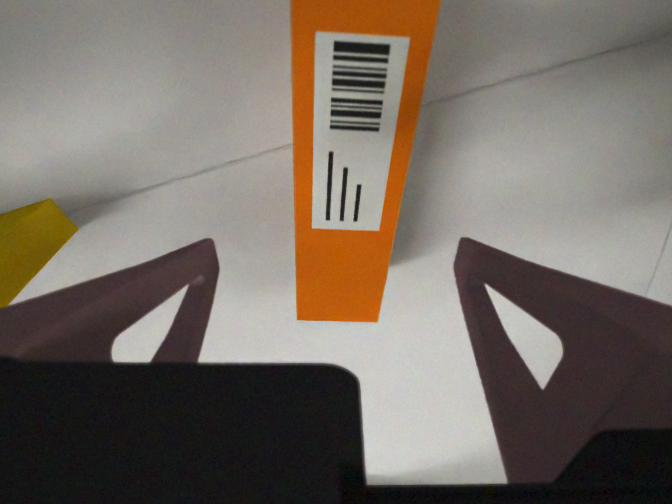

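Scene clock: 582.90 s.
Joint torques (N m): arm1=[1.9 -8.23 7.8 -0.01 0.21 0.04] | arm2=[0.26 -12.28 7.82 0.18 -0.05 -0.2] | arm3=[0.26 -11.58 9.65 -0.25 -0.17 -0.04] | arm4=[-1.03 -7.53 9.61 -0.18 -0.06 0.11] | arm5=[-0.15 2.67 7.39 1.87 -0.11 0] | arm6=[-0.32 -18.67 8.61 0.53 0.01 -0.01] | arm7=[-1.14 -8.94 8.8 -0.25 0.07 0.12] | arm8=[1.96 -10.34 9.11 -0.47 -0.01 -0.04]
Heat: arm1: hottest joint3_rad 36 °C; arm2: hottest joint3_rad 34 °C; arm3: hottest joint3_rad 34 °C; arm4: hottest joint3_rad 42 °C; arm5: hottest joint3_rad 36 °C; arm6: hottest joint3_rad 36 °C; arm7: hottest joint3_rad 39 °C; arm8: hottest joint3_rad 35 °C.
move: arm6 off_target
Joint velocities: within noise
arm1.joint_positions: joint1_rad=-1.538 joint2_rad=+1.372 joint3_rad=+1.266 joint4_rad=-1.441 joint5_rad=+0.004 joint6_rad=+0.204 gripper_m=+0.08989
arm1.joint_status: not commanded
arm1.hand: x=-2.3054 y=-0.9725 z=+0.9982 quat_wxyz=(-0.011, -0.883, -0.469, +0.012) (m; scene frame)
arm1.hand_target: x=-2.3001 y=-0.9698 z=+0.9901 quat_wxyz=(+0.000, -0.882, -0.471, +0.000) (m; scene frame)
arm1.hand_status: not commanded
arm2, arm3, arm4, arm5, arm8: as last shown
arm6.joint_positions: joint1_rad=-1.290 joint2_rad=+2.370 joint3_rad=+1.962 joint4_rad=-1.192 joint5_rad=+0.000 joint6_rad=-0.054 gripper_m=+0.08990
arm6.joint_status: not commanded
arm6.hand: x=+0.6234 y=-0.0171 z=+0.7660 quat_wxyz=(+0.008, -0.800, -0.600, -0.012) (m; scene frame)
arm6.hand_target: x=+0.6222 y=-0.0258 z=+0.7730 quat_wxyz=(+0.000, -0.802, -0.598, +0.000) (m; scene frame)
arm6.hand_status: off_target (0.011 m and 1.7 deg from the pose sent, 0.101 m and 1.9 deg at the start)
arm7.joint_positions: joint1_rad=+2.160 joint2_rad=+1.370 joint3_rad=+1.174 joint4_rad=-1.353 joint5_rad=-0.002 joint6_rad=+0.128 gripper_m=+0.08994
arm7.joint_status: not commanded
arm7.hand: x=-0.4039 y=+1.0066 z=+0.9953 quat_wxyz=(-0.007, +0.641, -0.767, -0.010) (m; scene frame)
arm7.hand_target: x=-0.4001 y=+1.0000 z=+0.9901 quat_wxyz=(+0.000, +0.638, -0.770, +0.000) (m; scene frame)
arm7.hand_status: not commanded
pictures: arm6_cam_wrist
camera_calibration:
arm6_cam_wrist: T_world_to_cam=[[-0.962011, 0.27296, 0.00524333, 0.598911], [0.221714, 0.769906, 0.598404, -0.577588], [0.159303, 0.576834, -0.801177, 0.648567], [0, 0, 0, 1]] pos_world=[0.6009, -0.0929053, 0.862108]

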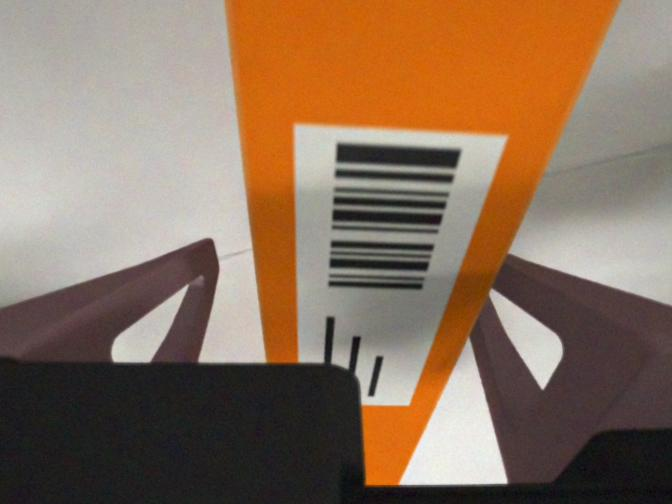

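Emit:
move --arm6 '{"target":[0.614,-0.024,0.773,0,0.8018,0.5976,0],"speed":0.1}' --cameras '[]'

Emit:
move --arm6 '{"joints":{"gripper_m":0.045}}' --cameras '["arm6_cam_wrist"]'

Emit:
move --arm6 '{"target":[0.73,0.278,0.99,0,0.8018,0.5976,0],"speed":0.25}' --cameras '[]'

Emit:
move --arm6 '{"joints":{"joint1_rad":0.213,"joint6_rad":-0.41}}' --cameras '["cam_arm6","cam_arm5"]'

Scene clock: 600.53 s.
Joint torques (N m): arm1=[2.02 -8.53 7.84 -0.03 0.18 0.05] | arm2=[0.32 -12.28 7.8 0.18 -0.04 -0.2] | arm3=[0.38 -11.58 9.65 -0.21 -0.18 -0.02] | arm4=[-1.03 -7.53 9.59 -0.18 -0.06 0.11] | arm5=[-0.03 2.67 7.38 1.7 -0.1 -0.03] | arm6=[-1.26 -18.78 8.95 0.46 0.03 -0.12] | arm7=[-1.08 -8.94 8.84 -0.24 0.07 0.12] | arm8=[2.08 -10.46 9.16 -0.53 -0.03 -0.05]
Heat: arm1: hottest joint3_rad 36 °C; arm2: hottest joint3_rad 34 °C; arm3: hottest joint3_rad 34 °C; arm4: hottest joint3_rad 43 °C; arm5: hottest joint3_rad 36 °C; arm6: hottest joint3_rad 36 °C; arm7: hottest joint3_rad 39 °C; arm8: hottest joint3_rad 35 °C.
move: arm6 off_target
Joint velocities: within noise
arm1, arm2, arm3, arm7, arm8: as last shown
arm4.joint_positions: joint1_rad=+0.914 joint2_rad=+1.293 joint3_rad=+1.215 joint4_rad=-1.479 joint5_rad=+0.013 joint6_rad=+0.010 gripper_m=+0.08992
arm4.joint_status: not commanded
arm4.hand: x=+1.5863 y=-0.2568 z=+0.9892 quat_wxyz=(-0.002, +0.800, -0.600, -0.004) (m; scene frame)
arm4.hand_target: x=+1.5922 y=-0.2596 z=+0.9847 quat_wxyz=(+0.005, +0.794, -0.608, +0.006) (m; scene frame)
arm4.hand_status: not commanded
arm5.joint_positions: joint1_rad=+0.668 joint2_rad=+0.625 joint3_rad=+1.427 joint4_rad=-1.371 joint5_rad=+0.120 joint6_rad=-0.097 gripper_m=+0.09397
arm5.joint_status: not commanded
arm5.hand: x=+1.9466 y=+0.5705 z=+1.3386 quat_wxyz=(+0.020, +0.856, +0.192, -0.479) (m; scene frame)
arm5.hand_target: x=+1.9492 y=+0.5698 z=+1.3511 quat_wxyz=(+0.024, +0.849, +0.193, -0.492) (m; scene frame)
arm5.hand_status: not commanded
arm6.joint_positions: joint1_rad=-1.290 joint2_rad=+2.370 joint3_rad=+1.962 joint4_rad=-1.192 joint5_rad=+0.000 joint6_rad=-0.054 gripper_m=+0.08990
arm6.joint_status: not commanded
arm6.hand: x=+0.6234 y=-0.0171 z=+0.7660 quat_wxyz=(+0.008, -0.800, -0.600, -0.012) (m; scene frame)
arm6.hand_target: x=+0.6142 y=-0.0237 z=+0.7730 quat_wxyz=(+0.000, -0.802, -0.598, +0.000) (m; scene frame)
arm6.hand_status: off_target (0.014 m and 1.7 deg from the pose sent, 0.013 m and 1.7 deg at the start)
pictures: none
No camera images: "cameras" was empty.

Scene clock: 601.13 s.
Joint torques (N m): arm1=[2.2 -8.23 7.82 -0.12 0.19 0.08] | arm2=[0.32 -12.28 7.82 0.18 -0.05 -0.2] | arm3=[0.44 -11.46 9.68 -0.24 -0.17 -0.03] | arm4=[-1.03 -7.53 9.61 -0.18 -0.06 0.11] | arm5=[-0.26 2.78 7.39 1.8 -0.11 -0.06] | arm6=[-1.26 -18.61 8.95 0.44 0.02 -0.12] | arm7=[-1.08 -8.88 8.83 -0.25 0.06 0.1] | arm8=[1.55 -10.64 9.14 -0.5 -0.01 -0.06]
Heat: arm1: hottest joint3_rad 36 °C; arm2: hottest joint3_rad 34 °C; arm3: hottest joint3_rad 34 °C; arm4: hottest joint3_rad 43 °C; arm5: hottest joint3_rad 36 °C; arm6: hottest joint3_rad 36 °C; arm7: hottest joint3_rad 39 °C; arm8: hottest joint3_rad 35 °C.
move: arm6 off_target
Joint velocities: within noise
arm1, arm2, arm3, arm4, arm5, arm7, arm8: as last shown
arm6.joint_positions: joint1_rad=-1.291 joint2_rad=+2.370 joint3_rad=+1.962 joint4_rad=-1.192 joint5_rad=+0.000 joint6_rad=-0.054 gripper_m=+0.05973
arm6.joint_status: gripper_m off_target (ended at +0.05976, target +0.04500)
arm6.hand: x=+0.6231 y=-0.0170 z=+0.7660 quat_wxyz=(+0.008, -0.800, -0.600, -0.012) (m; scene frame)
arm6.hand_target: x=+0.6140 y=-0.0237 z=+0.7730 quat_wxyz=(+0.000, -0.802, -0.598, +0.000) (m; scene frame)
arm6.hand_status: not commanded
pictures: arm6_cam_wrist
camera_calibration:
arm6_cam_wrist: T_world_to_cam=[[-0.961908, 0.273316, 0.00562392, 0.598236], [0.222214, 0.769749, 0.598421, -0.577931], [0.159229, 0.576876, -0.801162, 0.648589], [0, 0, 0, 1]] pos_world=[0.600598, -0.0928007, 0.862106]

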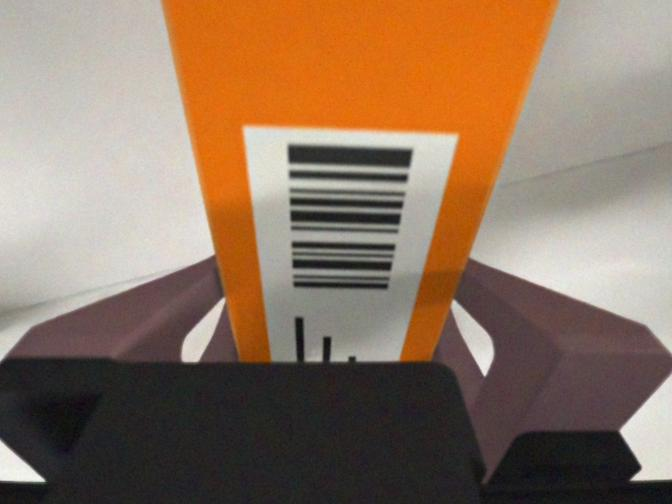

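Scene clock: 603.47 s.
Joint torques (N m): arm1=[2.14 -8.18 7.77 -0.06 0.18 0.05] | arm2=[0.26 -12.28 7.8 0.18 -0.05 -0.2] | arm3=[0.21 -11.58 9.68 -0.24 -0.17 -0.02] | arm4=[-1.03 -7.53 9.61 -0.18 -0.06 0.11] | arm5=[-0.26 2.96 7.36 1.77 -0.07 -0.01] | arm6=[-0.03 -8.23 8.35 -0.16 0 0.01] | arm7=[-1.03 -8.82 8.8 -0.28 0.06 0.11] | arm8=[1.9 -10.46 9.14 -0.5 -0.02 -0.05]
Heat: arm1: hottest joint3_rad 36 °C; arm2: hottest joint3_rad 34 °C; arm3: hottest joint3_rad 34 °C; arm4: hottest joint3_rad 43 °C; arm5: hottest joint3_rad 36 °C; arm6: hottest joint3_rad 36 °C; arm7: hottest joint3_rad 39 °C; arm8: hottest joint3_rad 35 °C.
move: arm6 done
Joint velocities: within noise
arm1, arm2, arm3, arm4, arm5, arm7, arm8: as last shown
arm6.joint_positions: joint1_rad=-1.291 joint2_rad=+1.353 joint3_rad=+1.081 joint4_rad=-1.307 joint5_rad=+0.000 joint6_rad=-0.050 gripper_m=+0.05975
arm6.joint_status: not commanded
arm6.hand: x=+0.7265 y=+0.2773 z=+0.9837 quat_wxyz=(+0.002, -0.801, -0.598, -0.003) (m; scene frame)
arm6.hand_target: x=+0.7299 y=+0.2780 z=+0.9900 quat_wxyz=(+0.000, -0.802, -0.598, +0.000) (m; scene frame)
arm6.hand_status: done (0.007 m and 0.5 deg from the pose sent, 0.385 m and 1.7 deg at the start)
pictures: none
No camera images: "cameras" was empty.

Scene clock: 605.33 s.
Joint torques (N m): arm1=[2.26 -8.59 7.95 -0.02 0.2 0.07] | arm2=[0.26 -12.28 7.8 0.18 -0.04 -0.2] | arm3=[0.26 -11.52 9.65 -0.25 -0.17 -0.03] | arm4=[-1.08 -7.47 9.61 -0.18 -0.06 0.11] | arm5=[-0.5 2.43 7.51 1.8 -0.06 -0.05] | arm6=[-0.56 -8.18 8.35 -0.16 0.07 -0.16] | arm7=[-1.03 -8.88 8.8 -0.23 0.06 0.11] | arm8=[1.9 -10.46 9.13 -0.46 -0.02 -0.04]
Heat: arm1: hottest joint3_rad 36 °C; arm2: hottest joint3_rad 34 °C; arm3: hottest joint3_rad 34 °C; arm4: hottest joint3_rad 43 °C; arm5: hottest joint3_rad 36 °C; arm6: hottest joint3_rad 36 °C; arm7: hottest joint3_rad 39 °C; arm8: hottest joint3_rad 35 °C.
move: arm6 done
Joint velocities: within noise
arm1, arm3, arm4, arm5, arm7: as last shown
arm2.joint_positions: joint1_rad=-1.301 joint2_rad=+1.409 joint3_rad=+1.214 joint4_rad=-1.359 joint5_rad=+0.002 joint6_rad=+0.011 gripper_m=+0.08993
arm2.joint_status: not commanded
arm2.hand: x=-0.6982 y=-0.2472 z=+0.9931 quat_wxyz=(-0.008, +0.551, -0.834, -0.005) (m; scene frame)
arm2.hand_target: x=-0.7000 y=-0.2500 z=+0.9900 quat_wxyz=(+0.000, +0.558, -0.830, +0.000) (m; scene frame)
arm2.hand_status: not commanded
arm6.joint_positions: joint1_rad=+0.212 joint2_rad=+1.353 joint3_rad=+1.081 joint4_rad=-1.307 joint5_rad=-0.002 joint6_rad=-0.403 gripper_m=+0.05989
arm6.joint_status: all done
arm6.hand: x=+1.1922 y=+0.4814 z=+0.9836 quat_wxyz=(+0.004, -0.001, -1.000, -0.002) (m; scene frame)
arm6.hand_target: x=+1.1907 y=+0.4821 z=+0.9899 quat_wxyz=(+0.000, +0.003, -1.000, +0.000) (m; scene frame)
arm6.hand_status: not commanded
arm8.joint_positions: joint1_rad=+0.445 joint2_rad=+1.396 joint3_rad=+1.306 joint4_rad=-1.465 joint5_rad=-0.002 joint6_rad=+0.006 gripper_m=+0.08992
arm8.joint_status: not commanded
arm8.hand: x=-1.7264 y=+0.2534 z=+0.9931 quat_wxyz=(-0.006, -0.764, -0.646, +0.006) (m; scene frame)
arm8.hand_target: x=-1.7260 y=+0.2570 z=+0.9901 quat_wxyz=(+0.000, -0.763, -0.646, +0.000) (m; scene frame)
arm8.hand_status: not commanded
pictures: cam_arm5, cam_arm6

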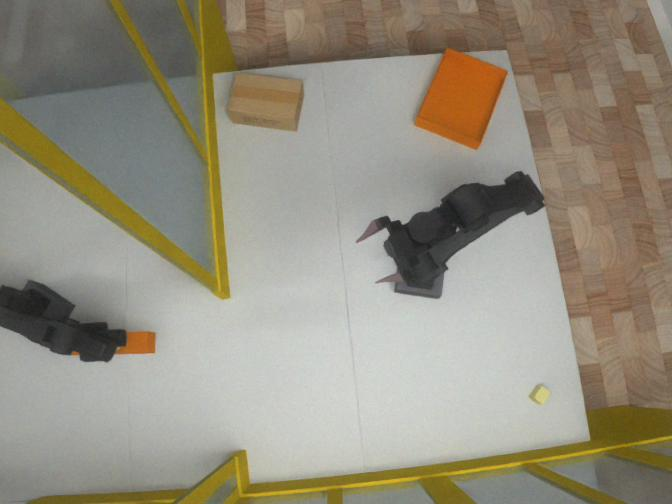

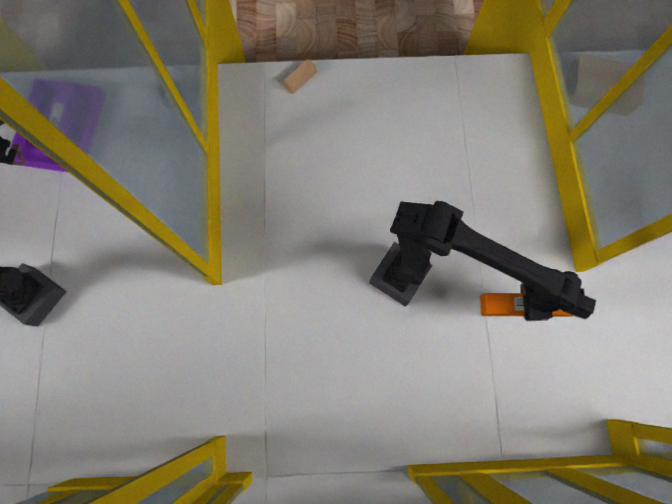

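Emit:
move --arm6 '{"target":[1.50,0.35,0.84,0,0,1,0],"speed":0.25}' --cameras '["cam_arm5"]'

Emit:
move --arm6 '{"target":[1.50,0.35,0.771,0,0,1,0],"speed":0.1}' --cameras '[]'

Emit:
move --arm6 '{"target":[1.50,0.35,0.759,0,0,1,0],"speed":0.05}' --cameras '[]'

Emit:
move --arm6 '{"joints":{"gripper_m":0.09}}' --cameras '["arm6_cam_wrist"]'

Emit:
move --arm6 '{"target":[1.19,0.48,0.99,0,0,1,0],"speed":0.3}' --cameras '["cam_arm5"]'

Scene clock: 616.03 s.
Joint torques (N m): arm1=[2.32 -8.35 7.9 -0.08 0.18 0.07] | arm2=[0.32 -12.22 7.8 0.18 -0.04 -0.2] | arm3=[0.15 -11.63 9.65 -0.25 -0.18 -0.02] | arm4=[-1.03 -7.53 9.59 -0.17 -0.06 0.11] | arm5=[-0.44 3.25 7.51 1.7 -0.08 -0.07] | arm6=[-0.5 -17.79 12.72 -0.23 0.08 -0.1] | arm7=[-1.08 -8.94 8.81 -0.28 0.07 0.11] | arm8=[2.02 -10.34 9.11 -0.5 -0.02 -0.05]
Heat: arm1: hottest joint3_rad 36 °C; arm2: hottest joint3_rad 34 °C; arm3: hottest joint3_rad 34 °C; arm4: hottest joint3_rad 43 °C; arm5: hottest joint3_rad 36 °C; arm6: hottest joint3_rad 36 °C; arm7: hottest joint3_rad 39 °C; arm8: hottest joint3_rad 35 °C.
move: arm6 off_target
Joint velocities: within noise
arm1, arm2, arm4, arm5, arm7, arm8: as last shown
arm3.joint_positions: joint1_rad=-0.312 joint2_rad=+1.328 joint3_rad=+1.233 joint4_rad=-1.481 joint5_rad=-0.003 joint6_rad=+0.014 gripper_m=+0.08997
arm3.joint_status: not commanded
arm3.hand: x=+0.2072 y=-0.3136 z=+0.9842 quat_wxyz=(-0.002, +0.892, -0.451, +0.003) (m; scene frame)
arm3.hand_target: x=+0.2044 y=-0.3176 z=+0.9876 quat_wxyz=(+0.000, +0.895, -0.447, +0.004) (m; scene frame)
arm3.hand_status: not commanded
arm6.joint_positions: joint1_rad=+0.212 joint2_rad=+2.328 joint3_rad=+2.050 joint4_rad=-1.330 joint5_rad=-0.002 joint6_rad=-0.403 gripper_m=+0.05989
arm6.joint_status: not commanded
arm6.hand: x=+1.4839 y=+0.3561 z=+0.8258 quat_wxyz=(+0.017, -0.001, -1.000, -0.008) (m; scene frame)
arm6.hand_target: x=+1.4991 y=+0.3505 z=+0.8404 quat_wxyz=(-0.001, +0.000, -1.000, +0.000) (m; scene frame)
arm6.hand_status: off_target (0.022 m and 2.1 deg from the pose sent, 0.364 m and 0.5 deg at the start)
pictures: cam_arm5

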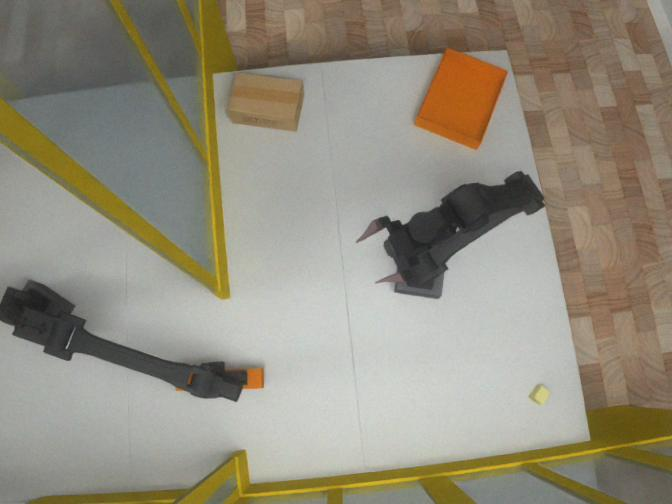

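Scene clock: 617.33 s.
Joint torques (N m): arm1=[2.2 -8.29 7.91 -0.06 0.2 0.07] | arm2=[0.32 -12.28 7.8 0.18 -0.05 -0.2] | arm3=[0.21 -11.63 9.68 -0.23 -0.17 -0.03] | arm4=[-1.03 -7.53 9.59 -0.18 -0.06 0.11] | arm5=[-0.44 2.84 7.51 1.85 -0.09 -0.02] | arm6=[-0.44 -18.67 8.31 0.55 0.08 -0.11] | arm7=[-0.97 -8.88 8.83 -0.27 0.06 0.11] | arm8=[1.96 -10.4 9.17 -0.44 -0.02 -0.06]
Heat: arm1: hottest joint3_rad 36 °C; arm2: hottest joint3_rad 34 °C; arm3: hottest joint3_rad 34 °C; arm4: hottest joint3_rad 43 °C; arm5: hottest joint3_rad 36 °C; arm6: hottest joint3_rad 36 °C; arm7: hottest joint3_rad 38 °C; arm8: hottest joint3_rad 35 °C.
move: arm6 done
Joint velocities: within noise
arm1, arm2, arm3, arm4, arm5, arm7, arm8: as last shown
arm6.joint_positions: joint1_rad=+0.212 joint2_rad=+2.404 joint3_rad=+2.046 joint4_rad=-1.226 joint5_rad=-0.002 joint6_rad=-0.403 gripper_m=+0.05989
arm6.joint_status: not commanded
arm6.hand: x=+1.4954 y=+0.3511 z=+0.7721 quat_wxyz=(+0.006, -0.001, -1.000, -0.004) (m; scene frame)
arm6.hand_target: x=+1.4999 y=+0.3501 z=+0.7710 quat_wxyz=(+0.000, +0.000, -1.000, +0.000) (m; scene frame)
arm6.hand_status: done (0.005 m and 0.8 deg from the pose sent, 0.057 m and 2.1 deg at the start)
pictures: none
No camera images: "cameras" was empty.

Scene clock: 618.30 s.
Joint torques (N m): arm1=[2.08 -8.23 7.86 -0.06 0.19 0.07] | arm2=[0.32 -12.28 7.82 0.18 -0.04 -0.21] | arm3=[0.21 -11.63 9.66 -0.23 -0.17 -0.02] | arm4=[-1.08 -7.53 9.61 -0.17 -0.06 0.11] | arm5=[0.03 2.84 7.39 1.81 -0.1 -0.06] | arm6=[-0.44 -17.9 7.72 0.69 0.03 -0.1] | arm7=[-1.14 -8.76 8.84 -0.27 0.07 0.11] | arm8=[1.85 -10.52 9.17 -0.54 -0.01 -0.05]
Heat: arm1: hottest joint3_rad 36 °C; arm2: hottest joint3_rad 34 °C; arm3: hottest joint3_rad 34 °C; arm4: hottest joint3_rad 43 °C; arm5: hottest joint3_rad 36 °C; arm6: hottest joint3_rad 36 °C; arm7: hottest joint3_rad 38 °C; arm8: hottest joint3_rad 35 °C.
move: arm6 off_target
Joint velocities: within noise
arm1, arm2, arm3, arm4, arm5, arm7, arm8: as last shown
arm6.joint_positions: joint1_rad=+0.212 joint2_rad=+2.407 joint3_rad=+2.046 joint4_rad=-1.208 joint5_rad=-0.001 joint6_rad=-0.403 gripper_m=+0.05989
arm6.joint_status: not commanded
arm6.hand: x=+1.4987 y=+0.3495 z=+0.7697 quat_wxyz=(+0.000, -0.001, -1.000, +0.000) (m; scene frame)
arm6.hand_target: x=+1.4998 y=+0.3502 z=+0.7590 quat_wxyz=(+0.000, +0.000, -1.000, +0.000) (m; scene frame)
arm6.hand_status: off_target (0.011 m and 0.2 deg from the pose sent, 0.014 m and 0.8 deg at the start)
pictures: none
No camera images: "cameras" was empty.

Scene clock: 618.90 s.
Joint torques (N m): arm1=[1.96 -8.59 7.88 -0.12 0.2 0.07] | arm2=[0.32 -12.28 7.82 0.18 -0.05 -0.2] | arm3=[0.32 -11.58 9.68 -0.25 -0.17 -0.04] | arm4=[-1.08 -7.53 9.61 -0.18 -0.06 0.11] | arm5=[-0.03 3.19 7.42 1.62 -0.11 -0.03] | arm6=[-0.5 -18.02 7.73 0.59 0.02 -0.11] | arm7=[-0.85 -8.88 8.81 -0.24 0.06 0.11] | arm8=[2.02 -10.52 9.14 -0.57 -0.01 -0.04]
Heat: arm1: hottest joint3_rad 36 °C; arm2: hottest joint3_rad 34 °C; arm3: hottest joint3_rad 34 °C; arm4: hottest joint3_rad 43 °C; arm5: hottest joint3_rad 36 °C; arm6: hottest joint3_rad 36 °C; arm7: hottest joint3_rad 38 °C; arm8: hottest joint3_rad 35 °C.
move: arm6 done
Joint velocities: within noise
arm1.joint_positions: joint1_rad=-1.538 joint2_rad=+1.372 joint3_rad=+1.266 joint4_rad=-1.441 joint5_rad=+0.004 joint6_rad=+0.204 gripper_m=+0.08989
arm1.joint_status: not commanded
arm1.hand: x=-2.3054 y=-0.9725 z=+0.9982 quat_wxyz=(-0.011, -0.883, -0.469, +0.012) (m; scene frame)
arm1.hand_target: x=-2.3001 y=-0.9698 z=+0.9901 quat_wxyz=(+0.000, -0.882, -0.471, +0.000) (m; scene frame)
arm1.hand_status: not commanded
arm2, arm3, arm4, arm5, arm8: as last shown
arm6.joint_positions: joint1_rad=+0.212 joint2_rad=+2.408 joint3_rad=+2.046 joint4_rad=-1.205 joint5_rad=+0.000 joint6_rad=-0.403 gripper_m=+0.08975
arm6.joint_status: all done
arm6.hand: x=+1.4993 y=+0.3492 z=+0.7692 quat_wxyz=(-0.001, -0.001, -1.000, +0.000) (m; scene frame)
arm6.hand_target: x=+1.4998 y=+0.3501 z=+0.7591 quat_wxyz=(+0.000, +0.000, -1.000, +0.000) (m; scene frame)
arm6.hand_status: not commanded
arm7.joint_positions: joint1_rad=+2.160 joint2_rad=+1.370 joint3_rad=+1.174 joint4_rad=-1.353 joint5_rad=-0.002 joint6_rad=+0.128 gripper_m=+0.08994
arm7.joint_status: not commanded
arm7.hand: x=-0.4039 y=+1.0066 z=+0.9953 quat_wxyz=(-0.007, +0.641, -0.767, -0.010) (m; scene frame)
arm7.hand_target: x=-0.4001 y=+1.0000 z=+0.9901 quat_wxyz=(+0.000, +0.638, -0.770, +0.000) (m; scene frame)
arm7.hand_status: not commanded
pictures: arm6_cam_wrist
camera_calibration:
arm6_cam_wrist: T_world_to_cam=[[0.00422826, -0.999963, 0.00750369, 0.335613], [-0.819479, 0.000835491, 0.573109, 0.793373], [-0.573094, -0.00857237, -0.819445, 1.61683], [0, 0, 0, 1]] pos_world=[1.57533, 0.348797, 0.867696]

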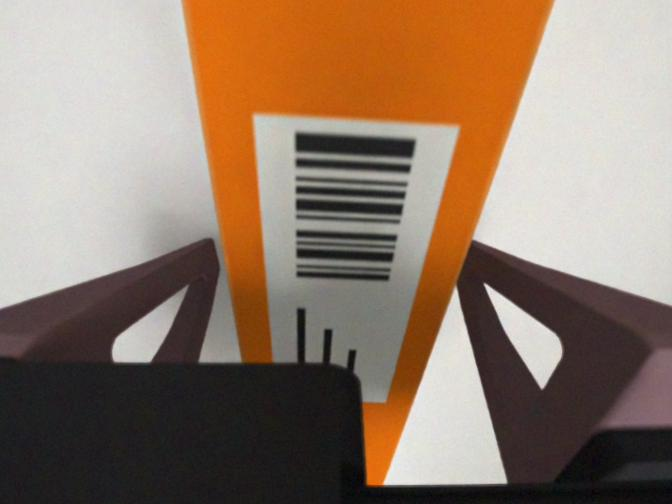

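Scene clock: 621.13 s.
Joint torques (N m): arm1=[1.9 -8.35 7.91 -0.12 0.2 0.08] | arm2=[0.32 -12.28 7.82 0.2 -0.04 -0.2] | arm3=[0.26 -11.46 9.7 -0.24 -0.18 -0.03] | arm4=[-1.08 -7.53 9.59 -0.18 -0.06 0.11] | arm5=[-0.21 3.02 7.46 1.66 -0.11 -0.07] | arm6=[-0.97 -7.94 8.23 -0.17 -0.07 -0.15] | arm7=[-1.14 -8.94 8.87 -0.25 0.06 0.12] | arm8=[1.9 -10.4 9.09 -0.5 -0.02 -0.04]
Heat: arm1: hottest joint3_rad 36 °C; arm2: hottest joint3_rad 34 °C; arm3: hottest joint3_rad 34 °C; arm4: hottest joint3_rad 43 °C; arm5: hottest joint3_rad 36 °C; arm6: hottest joint2_rad 35 °C; arm7: hottest joint3_rad 38 °C; arm8: hottest joint3_rad 35 °C.
move: arm6 done
Joint velocities: arm1=[within noise] | arm2=[within noise] | arm3=[within noise] | arm4=[within noise] | arm5=[within noise] | arm6=[-0.015 -0.015 -0.002 -0.022 -0.168 -0.037 0] | arm7=[within noise] | arm8=[within noise]
arm1, arm2, arm3, arm7, arm8: as last shown
arm4.joint_positions: joint1_rad=+0.914 joint2_rad=+1.293 joint3_rad=+1.215 joint4_rad=-1.479 joint5_rad=+0.013 joint6_rad=+0.010 gripper_m=+0.08992
arm4.joint_status: not commanded
arm4.hand: x=+1.5863 y=-0.2568 z=+0.9892 quat_wxyz=(-0.002, +0.800, -0.600, -0.004) (m; scene frame)
arm4.hand_target: x=+1.5922 y=-0.2596 z=+0.9847 quat_wxyz=(+0.005, +0.794, -0.608, +0.006) (m; scene frame)
arm4.hand_status: not commanded
arm5.joint_positions: joint1_rad=+0.668 joint2_rad=+0.625 joint3_rad=+1.427 joint4_rad=-1.371 joint5_rad=+0.120 joint6_rad=-0.097 gripper_m=+0.09397
arm5.joint_status: not commanded
arm5.hand: x=+1.9466 y=+0.5705 z=+1.3386 quat_wxyz=(+0.020, +0.856, +0.192, -0.479) (m; scene frame)
arm5.hand_target: x=+1.9492 y=+0.5698 z=+1.3511 quat_wxyz=(+0.024, +0.849, +0.193, -0.492) (m; scene frame)
arm5.hand_status: not commanded
arm6.joint_positions: joint1_rad=+0.212 joint2_rad=+1.350 joint3_rad=+1.083 joint4_rad=-1.307 joint5_rad=+0.002 joint6_rad=-0.404 gripper_m=+0.08988
arm6.joint_status: not commanded
arm6.hand: x=+1.1925 y=+0.4805 z=+0.9854 quat_wxyz=(+0.002, -0.001, -1.000, +0.000) (m; scene frame)
arm6.hand_target: x=+1.1900 y=+0.4800 z=+0.9899 quat_wxyz=(+0.000, +0.000, -1.000, +0.000) (m; scene frame)
arm6.hand_status: done (0.005 m and 0.2 deg from the pose sent, 0.402 m and 0.2 deg at the start)
pictures: cam_arm5

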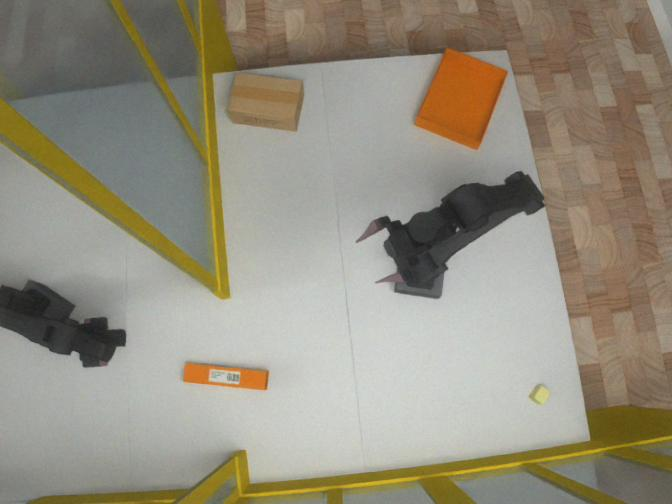

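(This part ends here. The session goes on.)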